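# Move one bottle from the tray into an empty carton cell

## Task

Take any single bottle out of the tray, set it inside a carton cell that has nothing in it, and release it so it stays there with the gripper open.

## Robot and tools

Robot: two 6-joint arms, left_arm and right_arm, each ending in a two-finger parallel gripper. In the scene frame the origin sits on the table top halfway between the two nominal bases. +z is up, +x points out over the table, and left_arm is on the +y side. These names do not match the left and right of the images. Calibrated bases: left_arm at (+0.047, +0.283, 0) m, right_arm at (+0.005, -0.234, 0) m, both turned only slightly about z. Each arm reports its hand pose (end_effector_position in metres, end_effector_quat_wxyz) in its own base frame. Expect errors of a few centimetres, larger when the arm is stretched far. The reported point lies between the finger pads, about 1 cm behind the tips. The fingers point along the gripper's +z axis and close along its y axis.

Joint order, used in every row and every per-joint list: waist, shoulder, elbow, wrist pitch, wrist yaw, wrist roll. Stated ranges in rad: waist -2.618 to 3.054, shoulder 0.000 to 3.142, elbow 0.000 to 3.142, wrist pitch -1.571 to 1.571, wrist yaw -1.571 to 1.571, wrist roll -2.094 to 2.094. The true ends can differ by up to 0.059 rad.

Row format, shared by execute_actions and move: a single flat list of 14 numbers, each between -1 and 1, covering both arms even when only one moves. Positions 1-6 are left_arm joint offsets and position 7 is left_arm opening. Positions 8-13 are right_arm joint offsets and position 14 is right_arm opening. A joint number is an offset, not a pose. It is measured from the Joint targets shown in the latest result, not from the previous row. Scale: 1.0 equals 2.224 rad for waist, shoulder and elbow, and 8.485 rad for the three wrist joints. Sending the same offset twice moves the joint twice. A 0 holds the arm at its current targets. The opening is absolute: +1 is fully open, -1 is shut, and values in between put grip_measured at that number. To keep a gripper unchanged, send its current command again, because 0 means half-open.

execute_actions(actions, cameras): actions is a list of actions. Each action is a list of 1 to 15 rows, one row per 1/30 s step. If an action has fewer than 15 rows, its last row is held until 15 steps are used. An empty list just returns the state and images. If a joint would go more than 0.059 rad past its range, the action is rejected for both arms. A malformed first action rejects the whole call.

move(target, speed, blend, opening_speed, blocking, cameras): target is one 14-number row, or a list of up to 15 rows. Every row is an offset from the same starting Joint targets, not chained from the row before. All joints travel together along a joint-space path, so the gripper's path is curved. speed is the top speed in rad/s for the joint with the farthest to go: 0.01 to 12.57, default 0.5. It can be one number or one per target. blend (rad) rounds off intermediate corners. opening_speed (at least 0.2 per second on the -1..+1 scale) closes or opens the fingers gradually. Use a low value when grasping. blocking=false returns early while the motion continues. The path does not avoid obstacles or the other arm. The result adds a "move:" line with values such as done, off_target, moving, held or fault, and possibly limits=held.

wait(seconds 0-10) lets the scene run with the last commands held. stop brakes a running move. zoom_image(camera, region [x0,y0,x1,y1] in pixels, at most 504x504) enlarges part of the latest image from cam_high, cam_left_wrist or cam_right_wrist. Each image is 672x504. read_manual returns only licence text. finished_scene ends the scene for good.

Cameras: cam_high is fixed above and looks down on the table. Each wrist camera moves with its hand, and its image may lag slightly while the arm moves. Calibration matrices are supplied but can be off by a few millimetres or degrees.

Result lines: Joint positions and Joint velocities, one block per arm, six joints in rad and rad/s followed by finger-pad gap in m (0.094 fully open). "Joint targets" is the base that the next offsets are added to. grip_measured is the finger opening on the command scale. When the fingers are squeezing a rigid object it reads a little under the object's width. grip_effort_nm is the gripper motor effort, negative when closing. Joint torques include the arm's own weight; the first three joints wrap at ±28 N m. Other lines: "joint sent to its limit" means a joint was clipped at its end. "joint command not followed" means the clearance check changed targets. "within noise" means the velocities are effectively zero. MOTOR HOT and OVER-TEMPERATURE FAULT report heating. execute_actions results also list joint positions at sampled steps.

What to avoid: dropping the bottle or releasing it while it is still moving; knocking anything off the table (that fails the task); fast contact and hard pressing; any collision between the two arms or one gripper closing on the other. Holding a stretched arm or pushing against an obstacle heats motors, and overheating folds the arm away for the rest of the scene. If an arm is blocked and keeps pushing, command its targets back behind its measured positions. Large joint steps are limited per step and may need several actions. The gripper grips with roughly 50-64 N per pad, so close slowly on a bottle. Release by commanding an opening well above grip_measured, then back away before finishing.

Each tool is called after "Request:" as a command line: name --argument value for each argument, lists and objects as JSON in quotes; but a table of rows of numbers goes row by row, as --pt "numbers of a row", without its own name.

## Session

Request:
execute_actions --actions '[]'

Scene clock: 0.00 s.
left_arm: end_effector_position=(+0.3514, -0.0088, +0.2015) grip_measured=+1.000 grip_effort_nm=n/a end_effector_quat_wxyz=(+0.459, +0.234, +0.853, -0.087) | right_arm: end_effector_position=(+0.3106, +0.0960, +0.3784) grip_measured=+1.000 grip_effort_nm=n/a end_effector_quat_wxyz=(+0.601, +0.021, +0.769, +0.215)
Joint positions: left_arm=[0.245 1.19 0.891 -0.429 0.561 0.524 0.094] | right_arm=[0.273 0.875 1.056 -0.367 -0.043 0.362 0.094]
Joint velocities: within noise
Joint torques (N m): no reading
Heat: left arm: 42 °C; right arm: 35 °C.
Joint targets: left_arm=[0.245 1.182 0.901 -0.430 0.568 0.524] | right_arm=[0.273 0.868 1.067 -0.362 -0.042 0.360]
Tool commands: left_gripper/opening=+1.0 right_gripper/opening=+1.0

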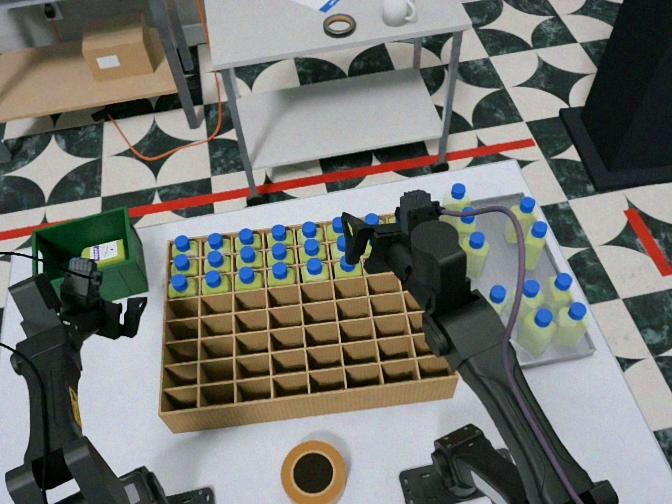

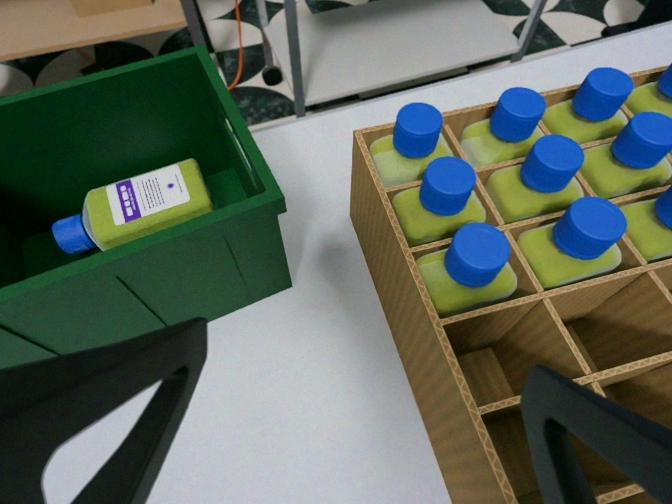

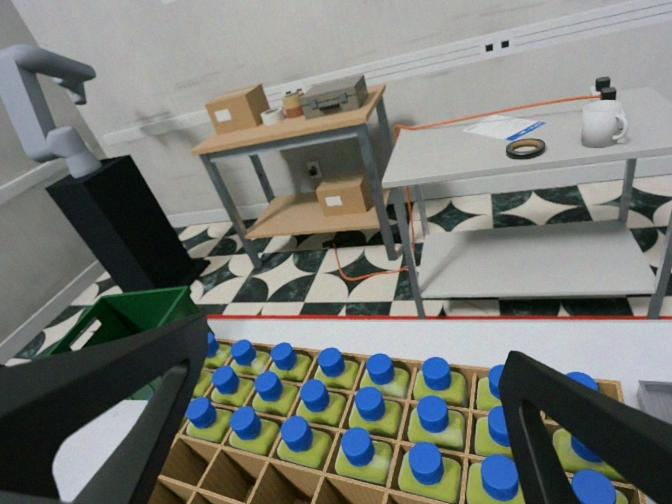

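Request:
zoom_image --camera "cam_high" --region '[400, 160, 620, 380]'

Request:
zoom_image --camera "cam_high" --region '[150, 200, 470, 440]'

Scaled by 2.291 from the camera's 672x504 image, which has a finer 960x720 frame.

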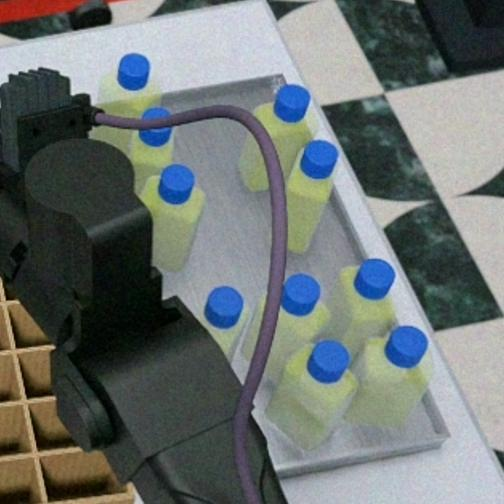

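Scaled by 1.575 from the camera's 672x504 image, which has a finer 960x720 frame.

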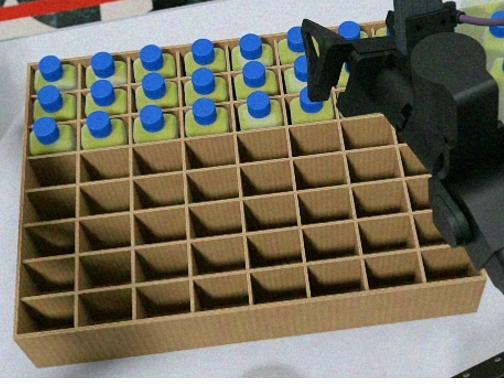

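Request:
move --target '[0,0,0,0,0,0,1, -0.3691,0.2418,0.2323,-0.1079,0.005,-0.0424,1]' --speed 1.0

Scene clock: 6.03 s.
left_arm: end_effector_position=(+0.3514, -0.0088, +0.2015) grip_measured=+1.000 grip_effort_nm=-0.002 end_effector_quat_wxyz=(+0.459, +0.234, +0.853, -0.087) | right_arm: end_effector_position=(+0.2714, -0.1626, +0.2518) grip_measured=+1.000 grip_effort_nm=-0.037 end_effector_quat_wxyz=(+0.217, +0.266, +0.938, -0.057)
Joint positions: left_arm=[0.245 1.19 0.891 -0.429 0.561 0.524 0.094] | right_arm=[-0.545 1.4 1.553 -1.272 -0.004 0.008 0.094]
Joint velocities: within noise
Joint torques (N m): left_arm=[-0.03 -5.04 9.2 1.71 0.22 0] | right_arm=[-0.23 -4.12 8.05 1.13 0.06 -0.12]
Heat: left arm: 43 °C; right arm: 37 °C.
Joint targets: left_arm=[0.245 1.182 0.901 -0.430 0.568 0.524] | right_arm=[-0.548 1.405 1.584 -1.277 0.000 0.000]
move: done
camera_calibration:
cam_right_wrist: T_world_to_cam=[[-0.40334, -0.914365, -0.0354089, -0.0223886], [-0.914269, 0.404292, -0.0256871, 0.351679], [0.0378029, 0.0220126, -0.999043, 0.358437], [0, 0, 0, 1]] pos_world=[0.298949, -0.170543, 0.366334]

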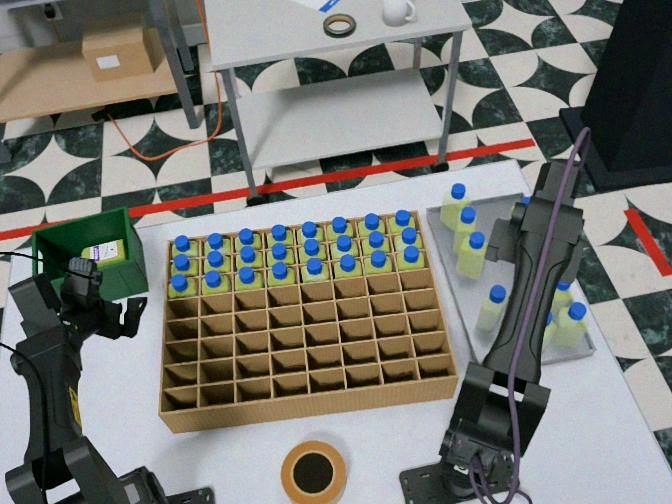

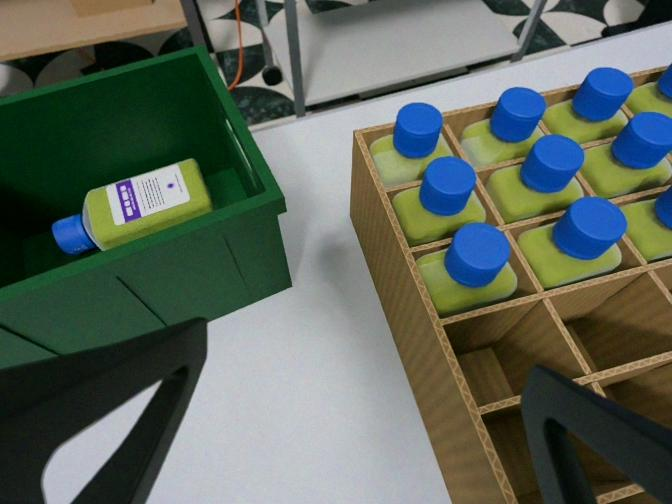

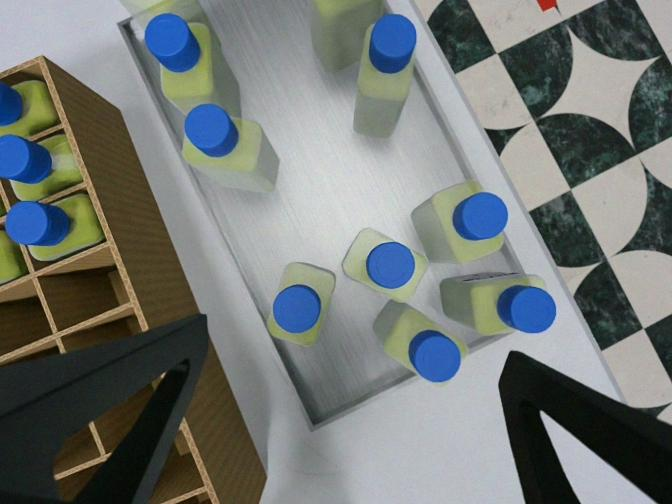

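Request:
zoom_image --camera "cam_right_wrist" --region '[150, 80, 570, 440]'

Request:
zoom_image --camera "cam_right_wrist" --region '[0, 40, 300, 504]'

Request:
zoom_image --camera "cam_high" --region '[300, 190, 480, 420]'

Scaled by 1.200 from the camera's 672x504 image, which has a finer 960x720 frame.

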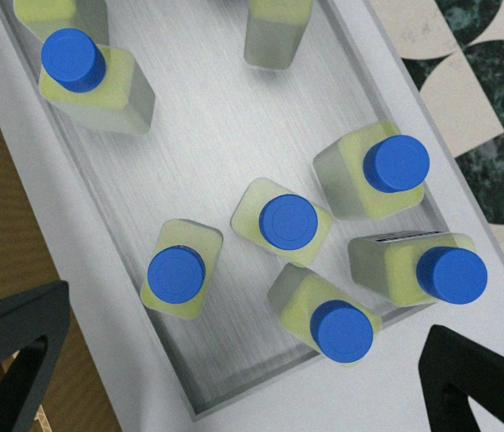

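Scaled by 1.086 from the camera's 672x504 image, which has a finer 960x720 frame.

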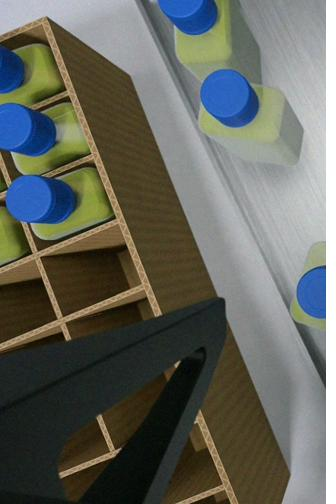

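Scaled by 2.191 from the camera's 672x504 image, which has a finer 960x720 frame.

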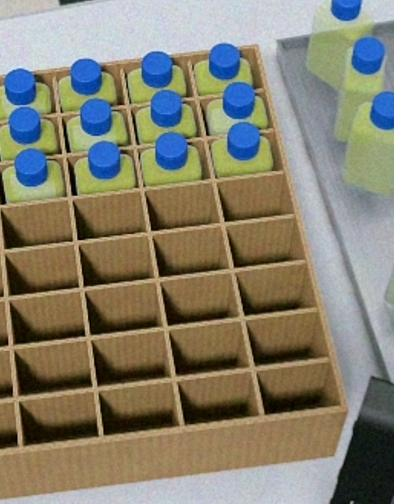

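Request:
move --target '[0,0,0,0,0,0,1, -0.085,-0.067,-0.1996,0.033,0,0,0.3]' --speed 0.6

Scene clock: 10.10 s.
left_arm: end_effector_position=(+0.3514, -0.0088, +0.2015) grip_measured=+1.000 grip_effort_nm=0.002 end_effector_quat_wxyz=(+0.459, +0.234, +0.853, -0.087) | right_arm: end_effector_position=(+0.2225, -0.1975, +0.1712) grip_measured=+0.303 grip_effort_nm=-0.178 end_effector_quat_wxyz=(+0.196, +0.352, +0.912, -0.072)
Joint positions: left_arm=[0.245 1.19 0.891 -0.429 0.561 0.524 0.094] | right_arm=[-0.732 1.284 1.147 -1.014 -0.004 0.006 0.061]
Joint velocities: within noise
Joint torques (N m): left_arm=[-0.08 -5.15 9.18 1.7 0.23 0] | right_arm=[-0.46 -6.5 5.27 1.31 0.06 -0.09]
Heat: left arm: 43 °C; right arm: 37 °C.
Joint targets: left_arm=[0.245 1.182 0.901 -0.430 0.568 0.524] | right_arm=[-0.737 1.256 1.140 -0.997 0.000 0.000]
move: done
camera_calibration:
cam_right_wrist: T_world_to_cam=[[-0.565011, -0.824217, -0.0377942, -0.0227261], [-0.824906, 0.565246, 0.00516873, 0.325631], [0.0171029, 0.0340971, -0.999272, 0.287511], [0, 0, 0, 1]] pos_world=[0.250858, -0.212596, 0.28476]

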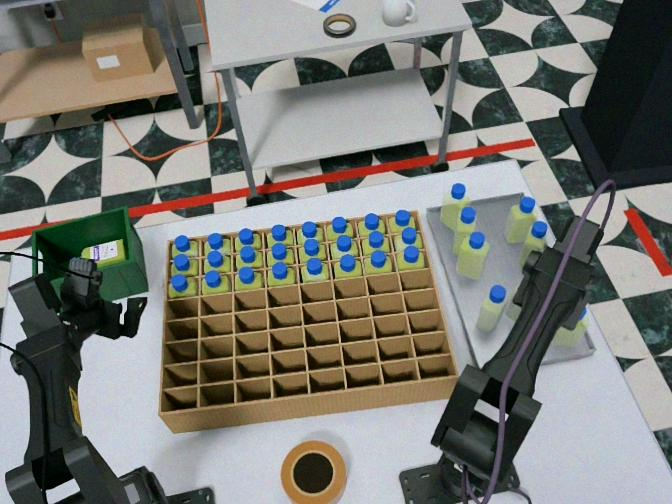

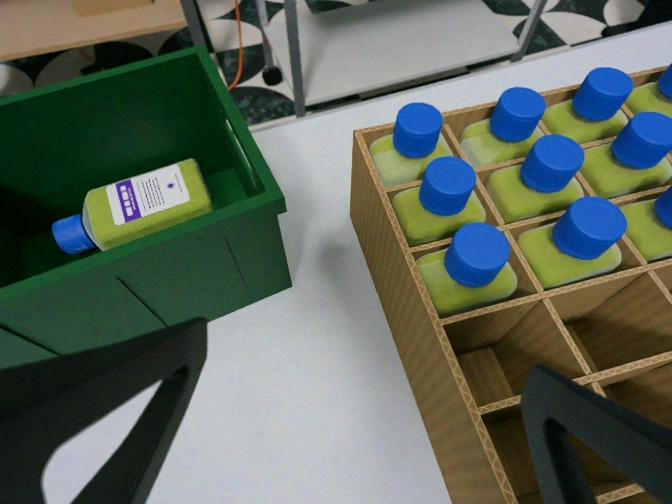

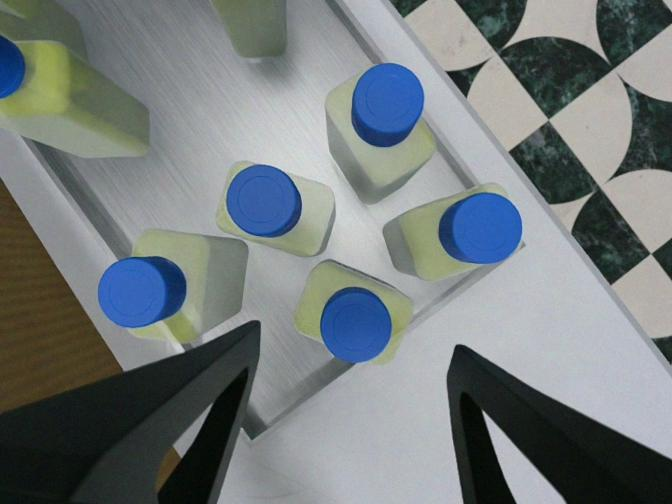

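Request:
zoom_image --camera "cam_right_wrist" --region '[200, 140, 540, 440]'

Scaled by 1.482 from the camera's 672x504 image, which has a finer 960x720 frame.

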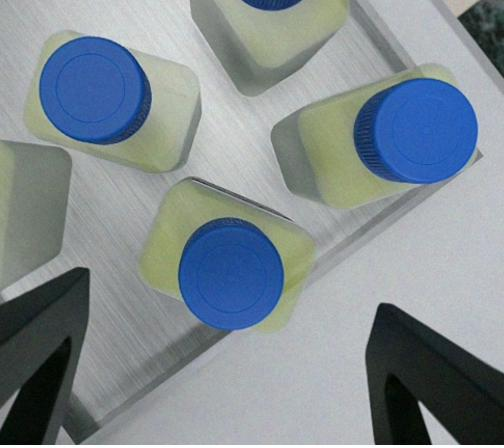

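Request:
move --target '[0,0,0,0,0,0,1, 0.0009,-0.0049,-0.1110,0.0293,0,0,0.3]' --speed 0.3

Request:
zoom_image --camera "cam_high" --region '[440, 180, 640, 400]'

Request:
zoom_image --camera "cam_right_wrist" --region '[160, 160, 560, 504]'

Scene clock: 12.97 s.
left_arm: end_effector_position=(+0.3514, -0.0088, +0.2015) grip_measured=+1.000 grip_effort_nm=0.002 end_effector_quat_wxyz=(+0.459, +0.234, +0.853, -0.087) | right_arm: end_effector_position=(+0.2216, -0.1968, +0.1117) grip_measured=+0.303 grip_effort_nm=-0.168 end_effector_quat_wxyz=(+0.200, +0.352, +0.911, -0.074)
Joint positions: left_arm=[0.245 1.19 0.891 -0.429 0.561 0.524 0.094] | right_arm=[-0.732 1.274 0.901 -0.767 -0.004 0.006 0.061]
Joint velocities: within noise
Joint torques (N m): left_arm=[-0.02 -5.16 9.13 1.7 0.24 0] | right_arm=[-0.29 -6.61 5.24 1.35 0.07 -0.08]
Heat: left arm: 43 °C; right arm: 37 °C.
Joint targets: left_arm=[0.245 1.182 0.901 -0.430 0.568 0.524] | right_arm=[-0.735 1.246 0.893 -0.749 0.000 0.000]
move: done
camera_calibration:
cam_right_wrist: T_world_to_cam=[[-0.564814, -0.824406, -0.0366065, -0.0250657], [-0.824872, 0.565306, -0.00388855, 0.325864], [0.0238996, 0.0279994, -0.999322, 0.225456], [0, 0, 0, 1]] pos_world=[0.24925, -0.21119, 0.225652]

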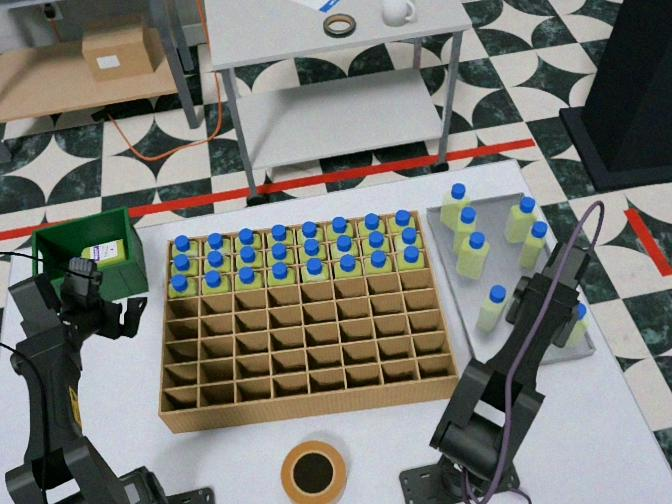

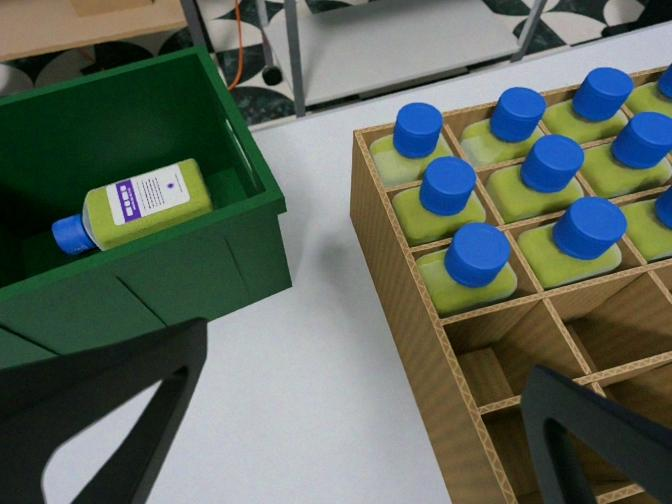

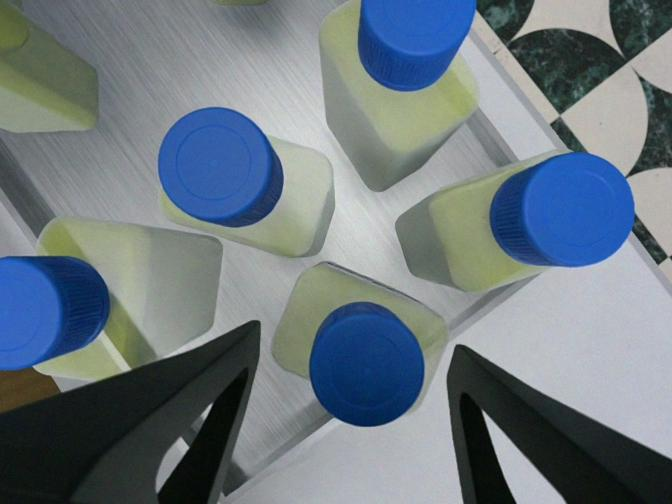

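Scaled by 2.291 from the camera's 672x504 image, which has a finer 960x720 frame.

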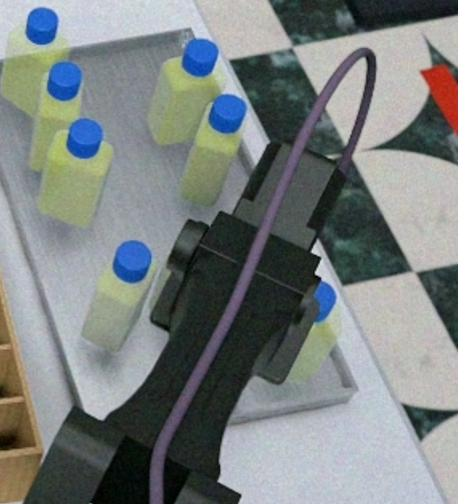

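Scaled by 1.260 from the camera's 672x504 image, which has a finer 960x720 frame.

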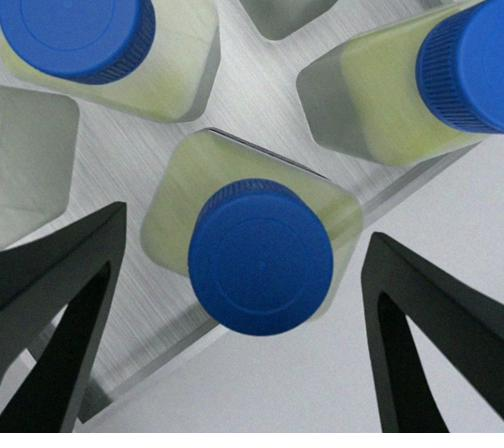

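Request:
move --target '[0,0,0,0,0,0,1, -0.0028,0,0,0,0,0,0.3]' --speed 0.3 --cameras '[]'

Request:
move --target '[0,0,0,0,0,0,1, 0,0,0,0,0,0,-0.6]' --opening_speed 0.5 --cameras '["cam_right_wrist"]'

Scene clock: 13.97 s.
left_arm: end_effector_position=(+0.3514, -0.0088, +0.2015) grip_measured=+1.000 grip_effort_nm=0.002 end_effector_quat_wxyz=(+0.459, +0.234, +0.853, -0.087) | right_arm: end_effector_position=(+0.2218, -0.1969, +0.1118) grip_measured=+0.303 grip_effort_nm=-0.168 end_effector_quat_wxyz=(+0.200, +0.352, +0.911, -0.074)
Joint positions: left_arm=[0.245 1.19 0.891 -0.429 0.561 0.524 0.094] | right_arm=[-0.732 1.274 0.901 -0.767 -0.004 0.006 0.061]
Joint velocities: within noise
Joint torques (N m): left_arm=[-0.03 -5.08 9.14 1.7 0.22 0] | right_arm=[-0.8 -6.61 5.3 1.35 0.06 -0.1]
Heat: left arm: 43 °C; right arm: 37 °C.
Joint targets: left_arm=[0.245 1.182 0.901 -0.430 0.568 0.524] | right_arm=[-0.741 1.246 0.893 -0.749 0.000 0.000]
move: done
No camera images: "cameras" was empty.

Scene clock: 15.97 s.
left_arm: end_effector_position=(+0.3514, -0.0088, +0.2015) grip_measured=+1.000 grip_effort_nm=-0.002 end_effector_quat_wxyz=(+0.459, +0.234, +0.853, -0.087) | right_arm: end_effector_position=(+0.2226, -0.1989, +0.1165) grip_measured=-0.375 grip_effort_nm=-1.057 end_effector_quat_wxyz=(+0.210, +0.352, +0.909, -0.079)
Joint positions: left_arm=[0.245 1.19 0.891 -0.429 0.561 0.524 0.094] | right_arm=[-0.734 1.261 0.901 -0.758 -0.003 0.005 0.029]
Joint velocities: within noise
Joint torques (N m): left_arm=[-0.06 -5.12 9.2 1.7 0.22 -0.01] | right_arm=[-0.55 -5.2 5.33 1.29 0.06 -0.08]
Heat: left arm: 43 °C; right arm: 37 °C.
Joint targets: left_arm=[0.245 1.182 0.901 -0.430 0.568 0.524] | right_arm=[-0.741 1.245 0.893 -0.749 0.000 0.000]
move: done
camera_calibration:
cam_right_wrist: T_world_to_cam=[[-0.56613, -0.823674, -0.0325335, -0.0261601], [-0.823333, 0.566942, -0.0264731, 0.330528], [0.0402498, 0.0117986, -0.99912, 0.223329], [0, 0, 0, 1]] pos_world=[0.248336, -0.211573, 0.231032]
Images, in order (width x height): cam_right_wrist 672x504.

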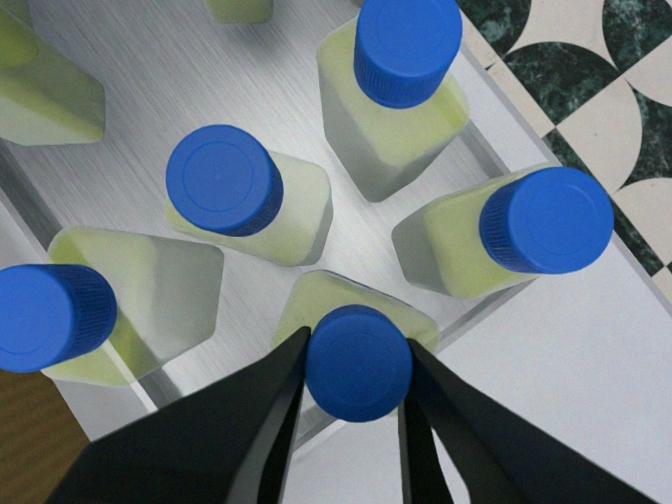

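Request:
move --pt "0 0 0 0 0 0 1 0 -0.0022 0.0958 -0.0237 0 0 -0.6" --pt "0 0 0 0 0 0 1 0 0.0193 0.2014 -0.0473 0 0 -0.6" --speed 0.3 --blend 0.02

Scene clock: 18.70 s.
left_arm: end_effector_position=(+0.3514, -0.0088, +0.2015) grip_measured=+1.000 grip_effort_nm=0.002 end_effector_quat_wxyz=(+0.459, +0.234, +0.853, -0.087) | right_arm: end_effector_position=(+0.2174, -0.1942, +0.2104) grip_measured=-0.375 grip_effort_nm=-1.057 end_effector_quat_wxyz=(+0.198, +0.353, +0.911, -0.074)
Joint positions: left_arm=[0.245 1.19 0.891 -0.429 0.561 0.524 0.094] | right_arm=[-0.734 1.283 1.303 -1.164 -0.003 0.005 0.029]
Joint velocities: within noise
Joint torques (N m): left_arm=[0.02 -5.12 9.1 1.69 0.24 -0.01] | right_arm=[-0.59 -3.25 8.84 1.29 0.05 -0.09]
Heat: left arm: 43 °C; right arm: 37 °C.
Joint targets: left_arm=[0.245 1.182 0.901 -0.430 0.568 0.524] | right_arm=[-0.741 1.289 1.341 -1.150 0.000 0.000]
move: off_target (right_arm); right_arm: the elbow is farthest, 0.038 rad from its target
camera_calibration:
cam_right_wrist: T_world_to_cam=[[-0.566845, -0.823035, -0.0360579, -0.0211574], [-0.82357, 0.567214, -0.0000042908, 0.320556], [0.0204561, 0.0296938, -0.99935, 0.325128], [0, 0, 0, 1]] pos_world=[0.245357, -0.208891, 0.324155]

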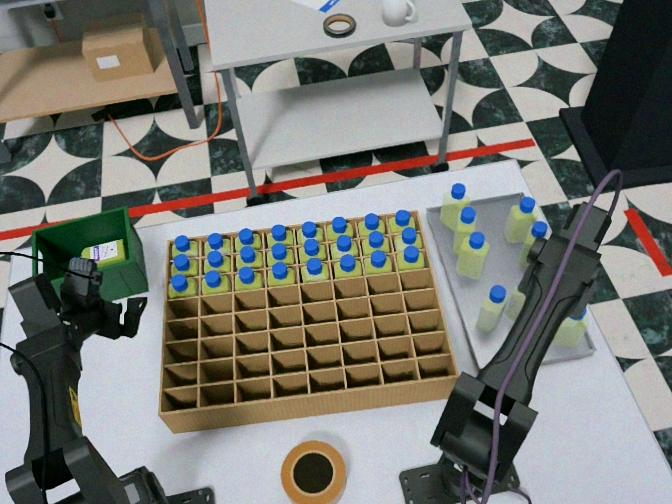

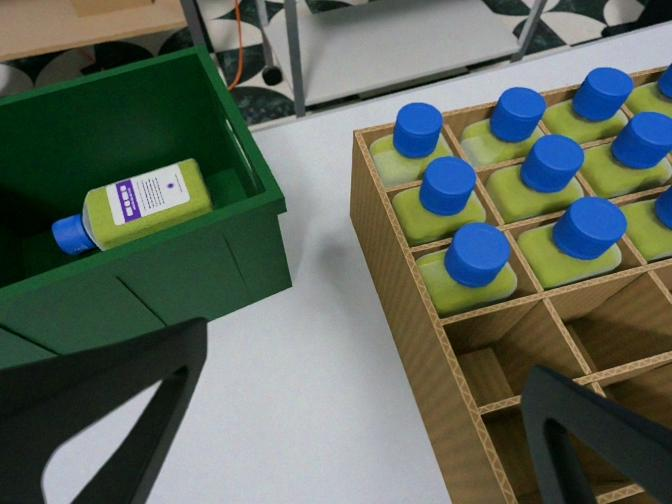

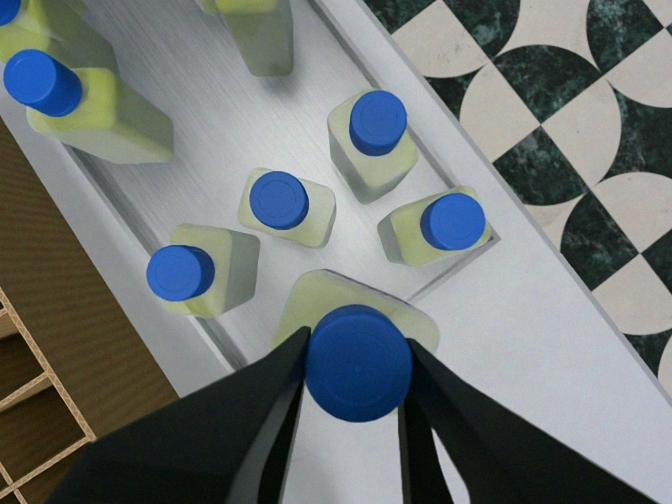

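Request:
move --pt "0 0 0 0 0 0 1 0 0.0256 0.1088 -0.0191 0 0 -0.6" --pt "0 0 0 0 0 0 1 0.4303 0.0481 0.1061 -0.0127 -0.0047 -0.0111 -0.6" --speed '[0.35, 0.6]' --blend 0.03

Request:
zoom_image --camera "cam_right_wrist" --region '[150, 150, 570, 504]'

Scene clock: 22.97 s.
left_arm: end_effector_position=(+0.3514, -0.0088, +0.2015) grip_measured=+1.000 grip_effort_nm=0.002 end_effector_quat_wxyz=(+0.459, +0.234, +0.853, -0.087) | right_arm: end_effector_position=(+0.3016, +0.0729, +0.2503) grip_measured=-0.375 grip_effort_nm=-1.062 end_effector_quat_wxyz=(+0.214, -0.146, +0.965, +0.031)
Joint positions: left_arm=[0.245 1.19 0.891 -0.429 0.561 0.524 0.094] | right_arm=[0.215 1.391 1.546 -1.291 -0.033 -0.078 0.029]
Joint velocities: within noise
Joint torques (N m): left_arm=[-0.02 -5.09 9.17 1.68 0.22 -0.02] | right_arm=[0.1 -4.1 8.05 1.52 -0.06 -0.2]
Heat: left arm: 43 °C; right arm: 36 °C.
Joint targets: left_arm=[0.245 1.182 0.901 -0.430 0.568 0.524] | right_arm=[0.216 1.395 1.577 -1.258 -0.039 -0.094]
move: done
camera_calibration:
cam_right_wrist: T_world_to_cam=[[0.42123, -0.906547, -0.0271522, -0.0462031], [-0.906949, -0.421139, -0.00926617, 0.337982], [-0.00303465, 0.0285289, -0.999588, 0.362614], [0, 0, 0, 1]] pos_world=[0.327095, 0.0901072, 0.364342]

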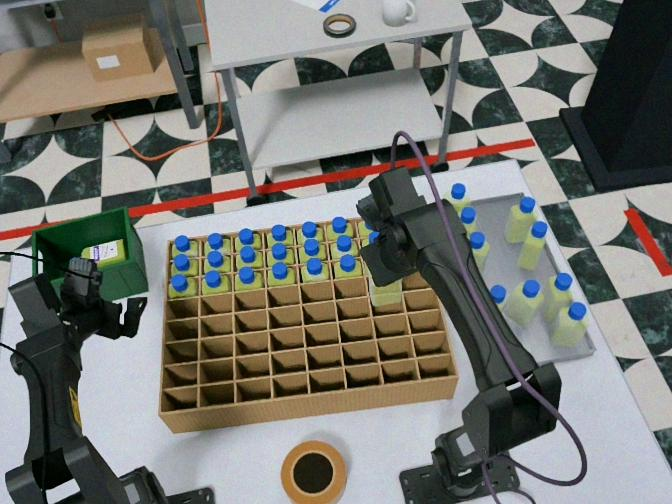

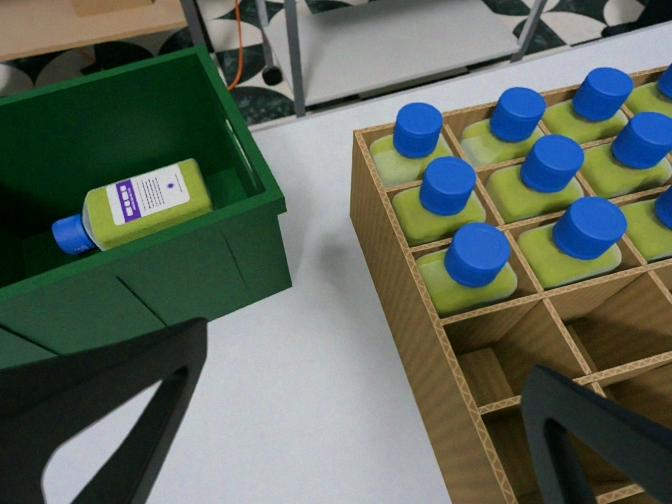

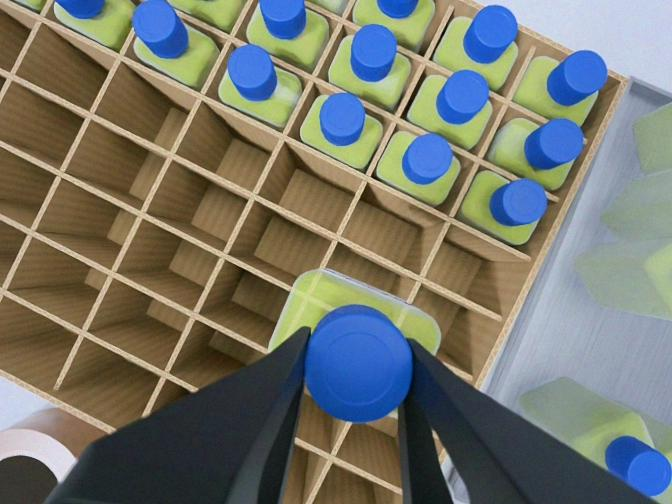

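Scaled by 1.200 from the camera's 672x504 image, which has a finer 960x720 frame.

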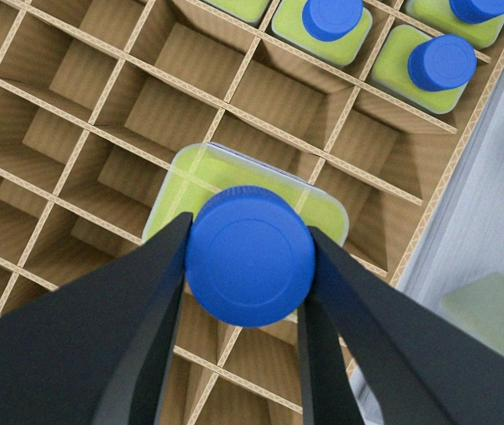

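Request:
zoom_image --camera "cam_right_wrist" --region '[250, 210, 460, 390]'

Scaled by 2.400 from the camera's 672x504 image, which has a finer 960x720 frame.

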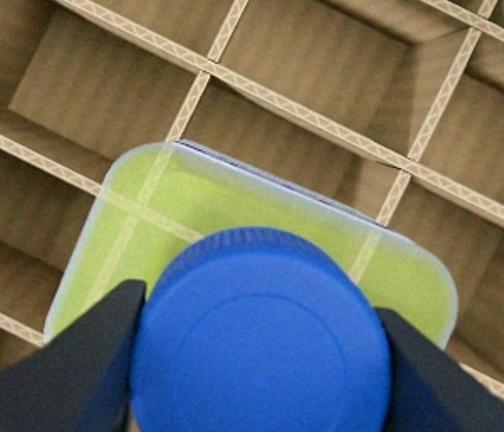

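Request:
move --target '[0,0,0,0,0,0,1, -0.0094,-0.0225,-0.0796,0.0158,0.0033,0.0086,-0.6]' --speed 0.3 --cameras '["cam_high","cam_right_wrist"]'

Request:
zoom_image --camera "cam_right_wrist" --region '[230, 200, 490, 420]'

Request:
zoom_image --camera "cam_high" --region '[320, 200, 480, 360]'

Scene clock: 26.27 s.
left_arm: end_effector_position=(+0.3514, -0.0088, +0.2015) grip_measured=+1.000 grip_effort_nm=-0.002 end_effector_quat_wxyz=(+0.459, +0.234, +0.853, -0.087) | right_arm: end_effector_position=(+0.3108, +0.0686, +0.2171) grip_measured=-0.375 grip_effort_nm=-1.057 end_effector_quat_wxyz=(+0.213, -0.116, +0.970, +0.028)
Joint positions: left_arm=[0.245 1.19 0.891 -0.429 0.561 0.524 0.094] | right_arm=[0.203 1.382 1.401 -1.158 -0.02 -0.031 0.029]
Joint velocities: within noise
Joint torques (N m): left_arm=[-0.03 -5.12 9.17 1.69 0.23 -0.02] | right_arm=[-0.64 -8.21 5.53 1.52 0.1 0.07]
Heat: left arm: 43 °C; right arm: 37 °C.
Joint targets: left_arm=[0.245 1.182 0.901 -0.430 0.568 0.524] | right_arm=[0.195 1.345 1.400 -1.124 -0.011 -0.021]
move: off_target (right_arm); right_arm: the shoulder is farthest, 0.037 rad from its target
camera_calibration:
cam_right_wrist: T_world_to_cam=[[0.3651, -0.930267, -0.0361372, -0.0339578], [-0.930942, -0.365109, -0.00659178, 0.347166], [-0.0070619, 0.0360483, -0.999325, 0.330211], [0, 0, 0, 1]] pos_world=[0.337921, 0.0832601, 0.33105]
Images, in order (width x height): cam_high 672x504, cam_right_wrist 672x504.

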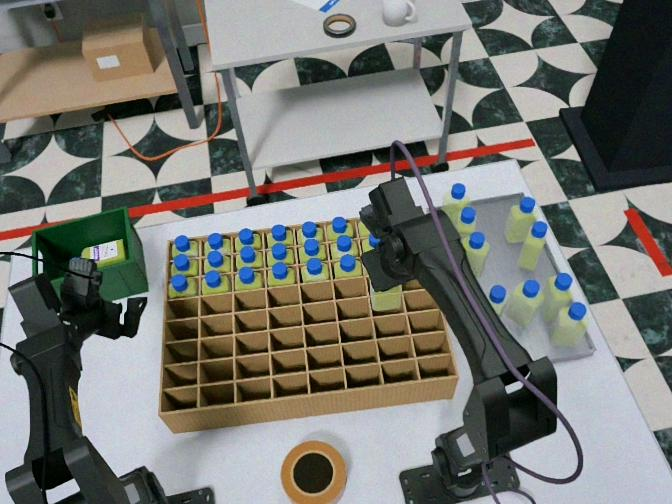

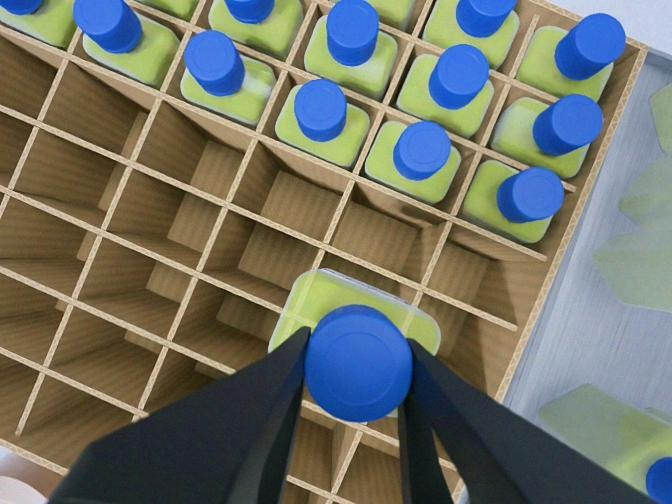

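Scaled by 1.938 from the camera's 672x504 image, which has a finer 960x720 frame.

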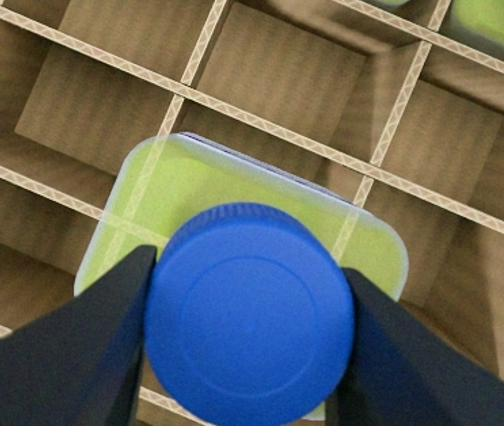

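Scaled by 3.150 from the camera's 672x504 image, which has a finer 960x720 frame.

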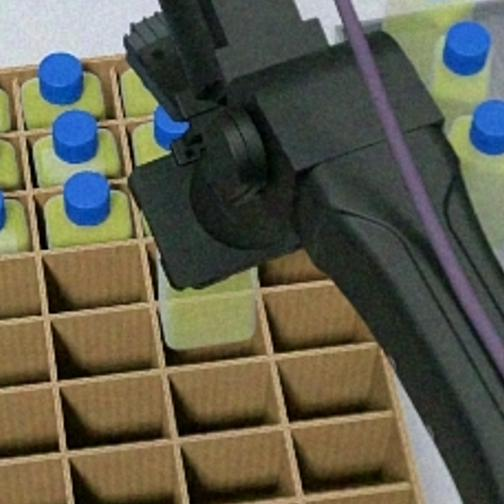

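Request:
move --target '[0,0,0,0,0,0,1, -0.0054,-0.0040,0.0225,-0.0005,0,-0.0014,-0.6]' --speed 0.3 --cameras '["cam_right_wrist"]'

Request:
zoom_image --camera "cam_right_wrist" --region '[230, 200, 490, 420]'

Scene clock: 28.43 s.
left_arm: end_effector_position=(+0.3514, -0.0088, +0.2015) grip_measured=+1.000 grip_effort_nm=-0.002 end_effector_quat_wxyz=(+0.459, +0.234, +0.853, -0.087) | right_arm: end_effector_position=(+0.3120, +0.0650, +0.2229) grip_measured=-0.375 grip_effort_nm=-1.062 end_effector_quat_wxyz=(+0.222, -0.110, +0.968, +0.028)
Joint positions: left_arm=[0.245 1.19 0.891 -0.429 0.561 0.524 0.094] | right_arm=[0.191 1.372 1.41 -1.158 -0.02 -0.03 0.029]
Joint velocities: within noise
Joint torques (N m): left_arm=[-0.05 -5.15 9.17 1.7 0.23 -0.01] | right_arm=[-0.64 -8.02 9.06 1.52 0.11 -0.06]
Heat: left arm: 43 °C; right arm: 36 °C.
Joint targets: left_arm=[0.245 1.182 0.901 -0.430 0.568 0.524] | right_arm=[0.183 1.337 1.450 -1.128 -0.012 -0.033]
move: off_target (right_arm); right_arm: the elbow is farthest, 0.040 rad from its target
camera_calibration:
cam_right_wrist: T_world_to_cam=[[0.354396, -0.934507, -0.0331778, -0.0345486], [-0.935027, -0.353717, -0.0246651, 0.351647], [0.0113141, 0.0397634, -0.999145, 0.330189], [0, 0, 0, 1]] pos_world=[0.337307, 0.0789682, 0.337434]
Images, in order (width x height): cam_right_wrist 672x504.

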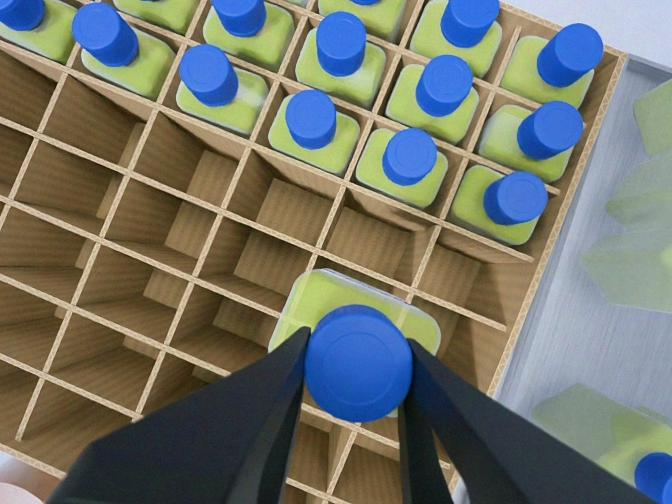

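Scaled by 1.938 from the camera's 672x504 image, which has a finer 960x720 frame.

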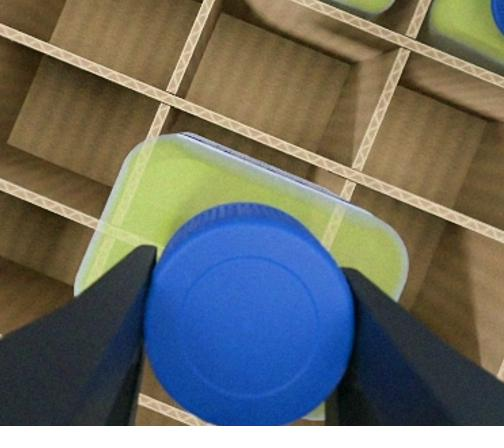

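Request:
move --target '[0,0,0,0,0,0,1, 0,-0.0112,-0.0881,0.0154,0,0,-0.6]' --speed 0.2 --cameras '["cam_high","cam_right_wrist"]'

Request:
zoom_image --camera "cam_right_wrist" --region '[230, 200, 490, 420]'

Request:
zoom_image --camera "cam_high" --region '[320, 200, 480, 360]'

Scene clock: 30.77 s.
left_arm: end_effector_position=(+0.3514, -0.0088, +0.2015) grip_measured=+1.000 grip_effort_nm=0.002 end_effector_quat_wxyz=(+0.459, +0.234, +0.853, -0.087) | right_arm: end_effector_position=(+0.3118, +0.0648, +0.1894) grip_measured=-0.375 grip_effort_nm=-1.057 end_effector_quat_wxyz=(+0.220, -0.110, +0.969, +0.027)
Joint positions: left_arm=[0.245 1.19 0.891 -0.429 0.561 0.524 0.094] | right_arm=[0.191 1.349 1.258 -1.034 -0.02 -0.03 0.029]
Joint velocities: within noise
Joint torques (N m): left_arm=[-0.02 -5.12 9.14 1.69 0.22 -0.02] | right_arm=[-0.66 -8.17 5.56 1.56 0.11 -0.05]
Heat: left arm: 43 °C; right arm: 37 °C.
Joint targets: left_arm=[0.245 1.182 0.901 -0.430 0.568 0.524] | right_arm=[0.183 1.312 1.254 -0.997 -0.012 -0.033]
move: off_target (right_arm); right_arm: the shoulder is farthest, 0.037 rad from its target
camera_calibration:
cam_right_wrist: T_world_to_cam=[[0.353893, -0.934696, -0.033219, -0.0355366], [-0.93526, -0.353393, -0.0200722, 0.349667], [0.00702206, 0.0381718, -0.999247, 0.298224], [0, 0, 0, 1]] pos_world=[0.337512, 0.0789702, 0.303837]
Images, in order (width x height): cam_high 672x504, cam_right_wrist 672x504.

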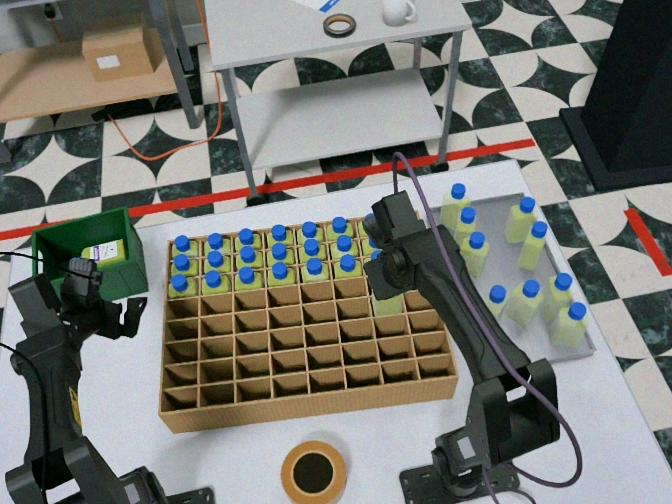

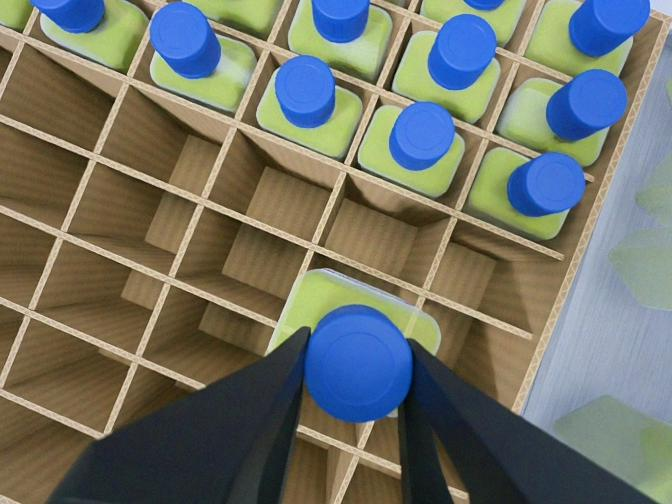

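Scaled by 1.938 from the camera's 672x504 image, which has a finer 960x720 frame.

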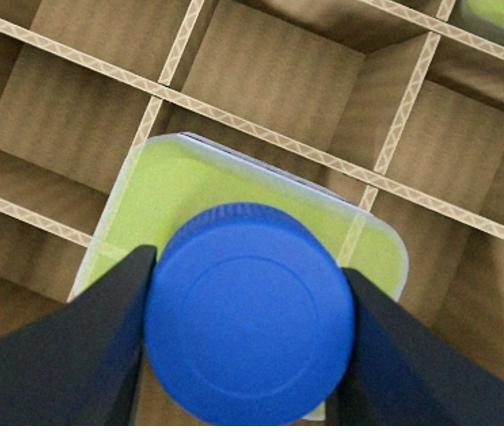

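Scaled by 3.150 from the camera's 672x504 image, which has a finer 960x720 frame.

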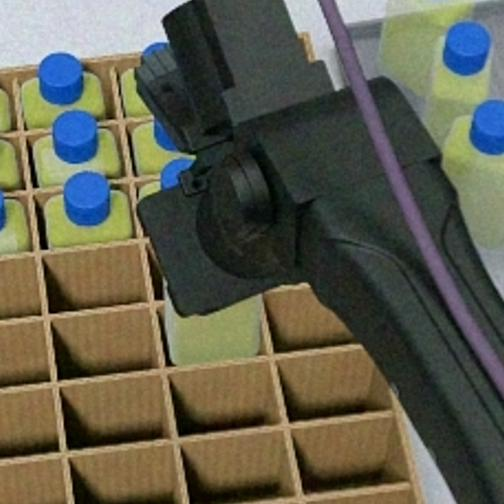

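Request:
move --pt "0 0 0 0 0 0 1 0 -0.0058 -0.0674 0.0167 0 0 -0.6" --pt "0 0 0 0 0 0 1 0 0.0130 -0.1250 0.0330 0 0 -0.6" --speed 0.2 --blend 0.01 --cameras '["cam_high","cam_right_wrist"]'

Request:
zoom_image --camera "cam_right_wrist" --region '[230, 200, 490, 420]'

Scene clock: 33.30 s.
left_arm: end_effector_position=(+0.3514, -0.0088, +0.2015) grip_measured=+1.000 grip_effort_nm=-0.002 end_effector_quat_wxyz=(+0.459, +0.234, +0.853, -0.087) | right_arm: end_effector_position=(+0.3123, +0.0648, +0.1232) grip_measured=-0.375 grip_effort_nm=-1.053 end_effector_quat_wxyz=(+0.226, -0.110, +0.968, +0.027)
Joint positions: left_arm=[0.245 1.19 0.891 -0.429 0.561 0.524 0.094] | right_arm=[0.191 1.336 0.98 -0.756 -0.019 -0.03 0.029]
Joint velocities: within noise
Joint torques (N m): left_arm=[0.01 -5.12 9.11 1.7 0.23 0] | right_arm=[-0.66 -4.15 5.65 1.62 0.09 -0.04]
Heat: left arm: 43 °C; right arm: 36 °C.
Joint targets: left_arm=[0.245 1.182 0.901 -0.430 0.568 0.524] | right_arm=[0.183 1.340 0.976 -0.717 -0.011 -0.033]
move: off_target (right_arm); right_arm: the wrist pitch is farthest, 0.039 rad from its target
camera_calibration:
cam_right_wrist: T_world_to_cam=[[0.353956, -0.934762, -0.0305838, -0.0383637], [-0.935074, -0.353041, -0.0315843, 0.350127], [0.0187264, 0.0397776, -0.999033, 0.228262], [0, 0, 0, 1]] pos_world=[0.3367, 0.0786688, 0.237926]
Images, in order (width x height): cam_high 672x504, cam_right_wrist 672x504.

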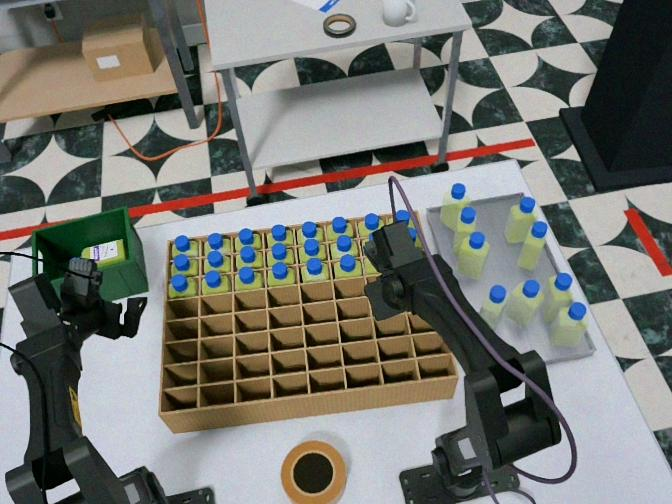

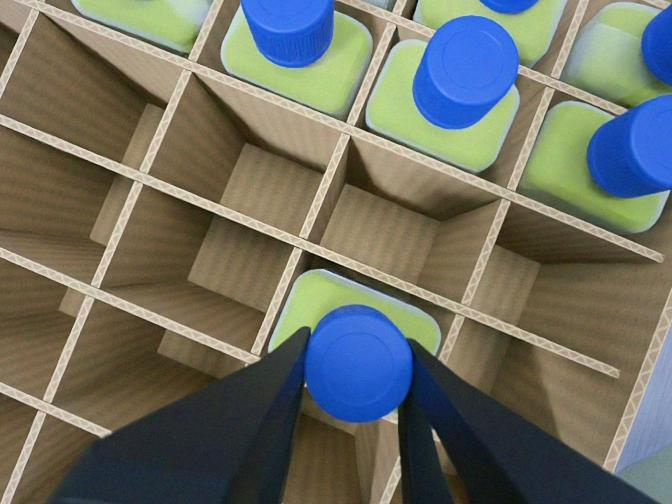

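Scaled by 1.938 from the camera's 672x504 image, which has a finer 960x720 frame.

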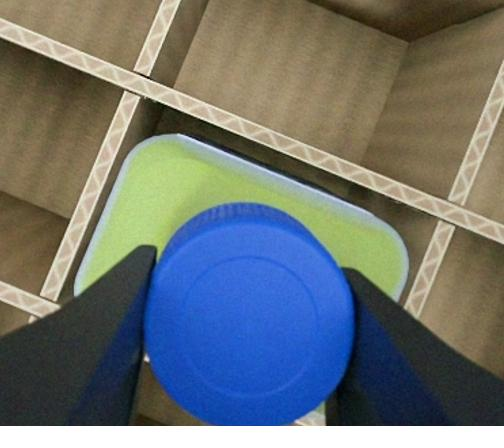

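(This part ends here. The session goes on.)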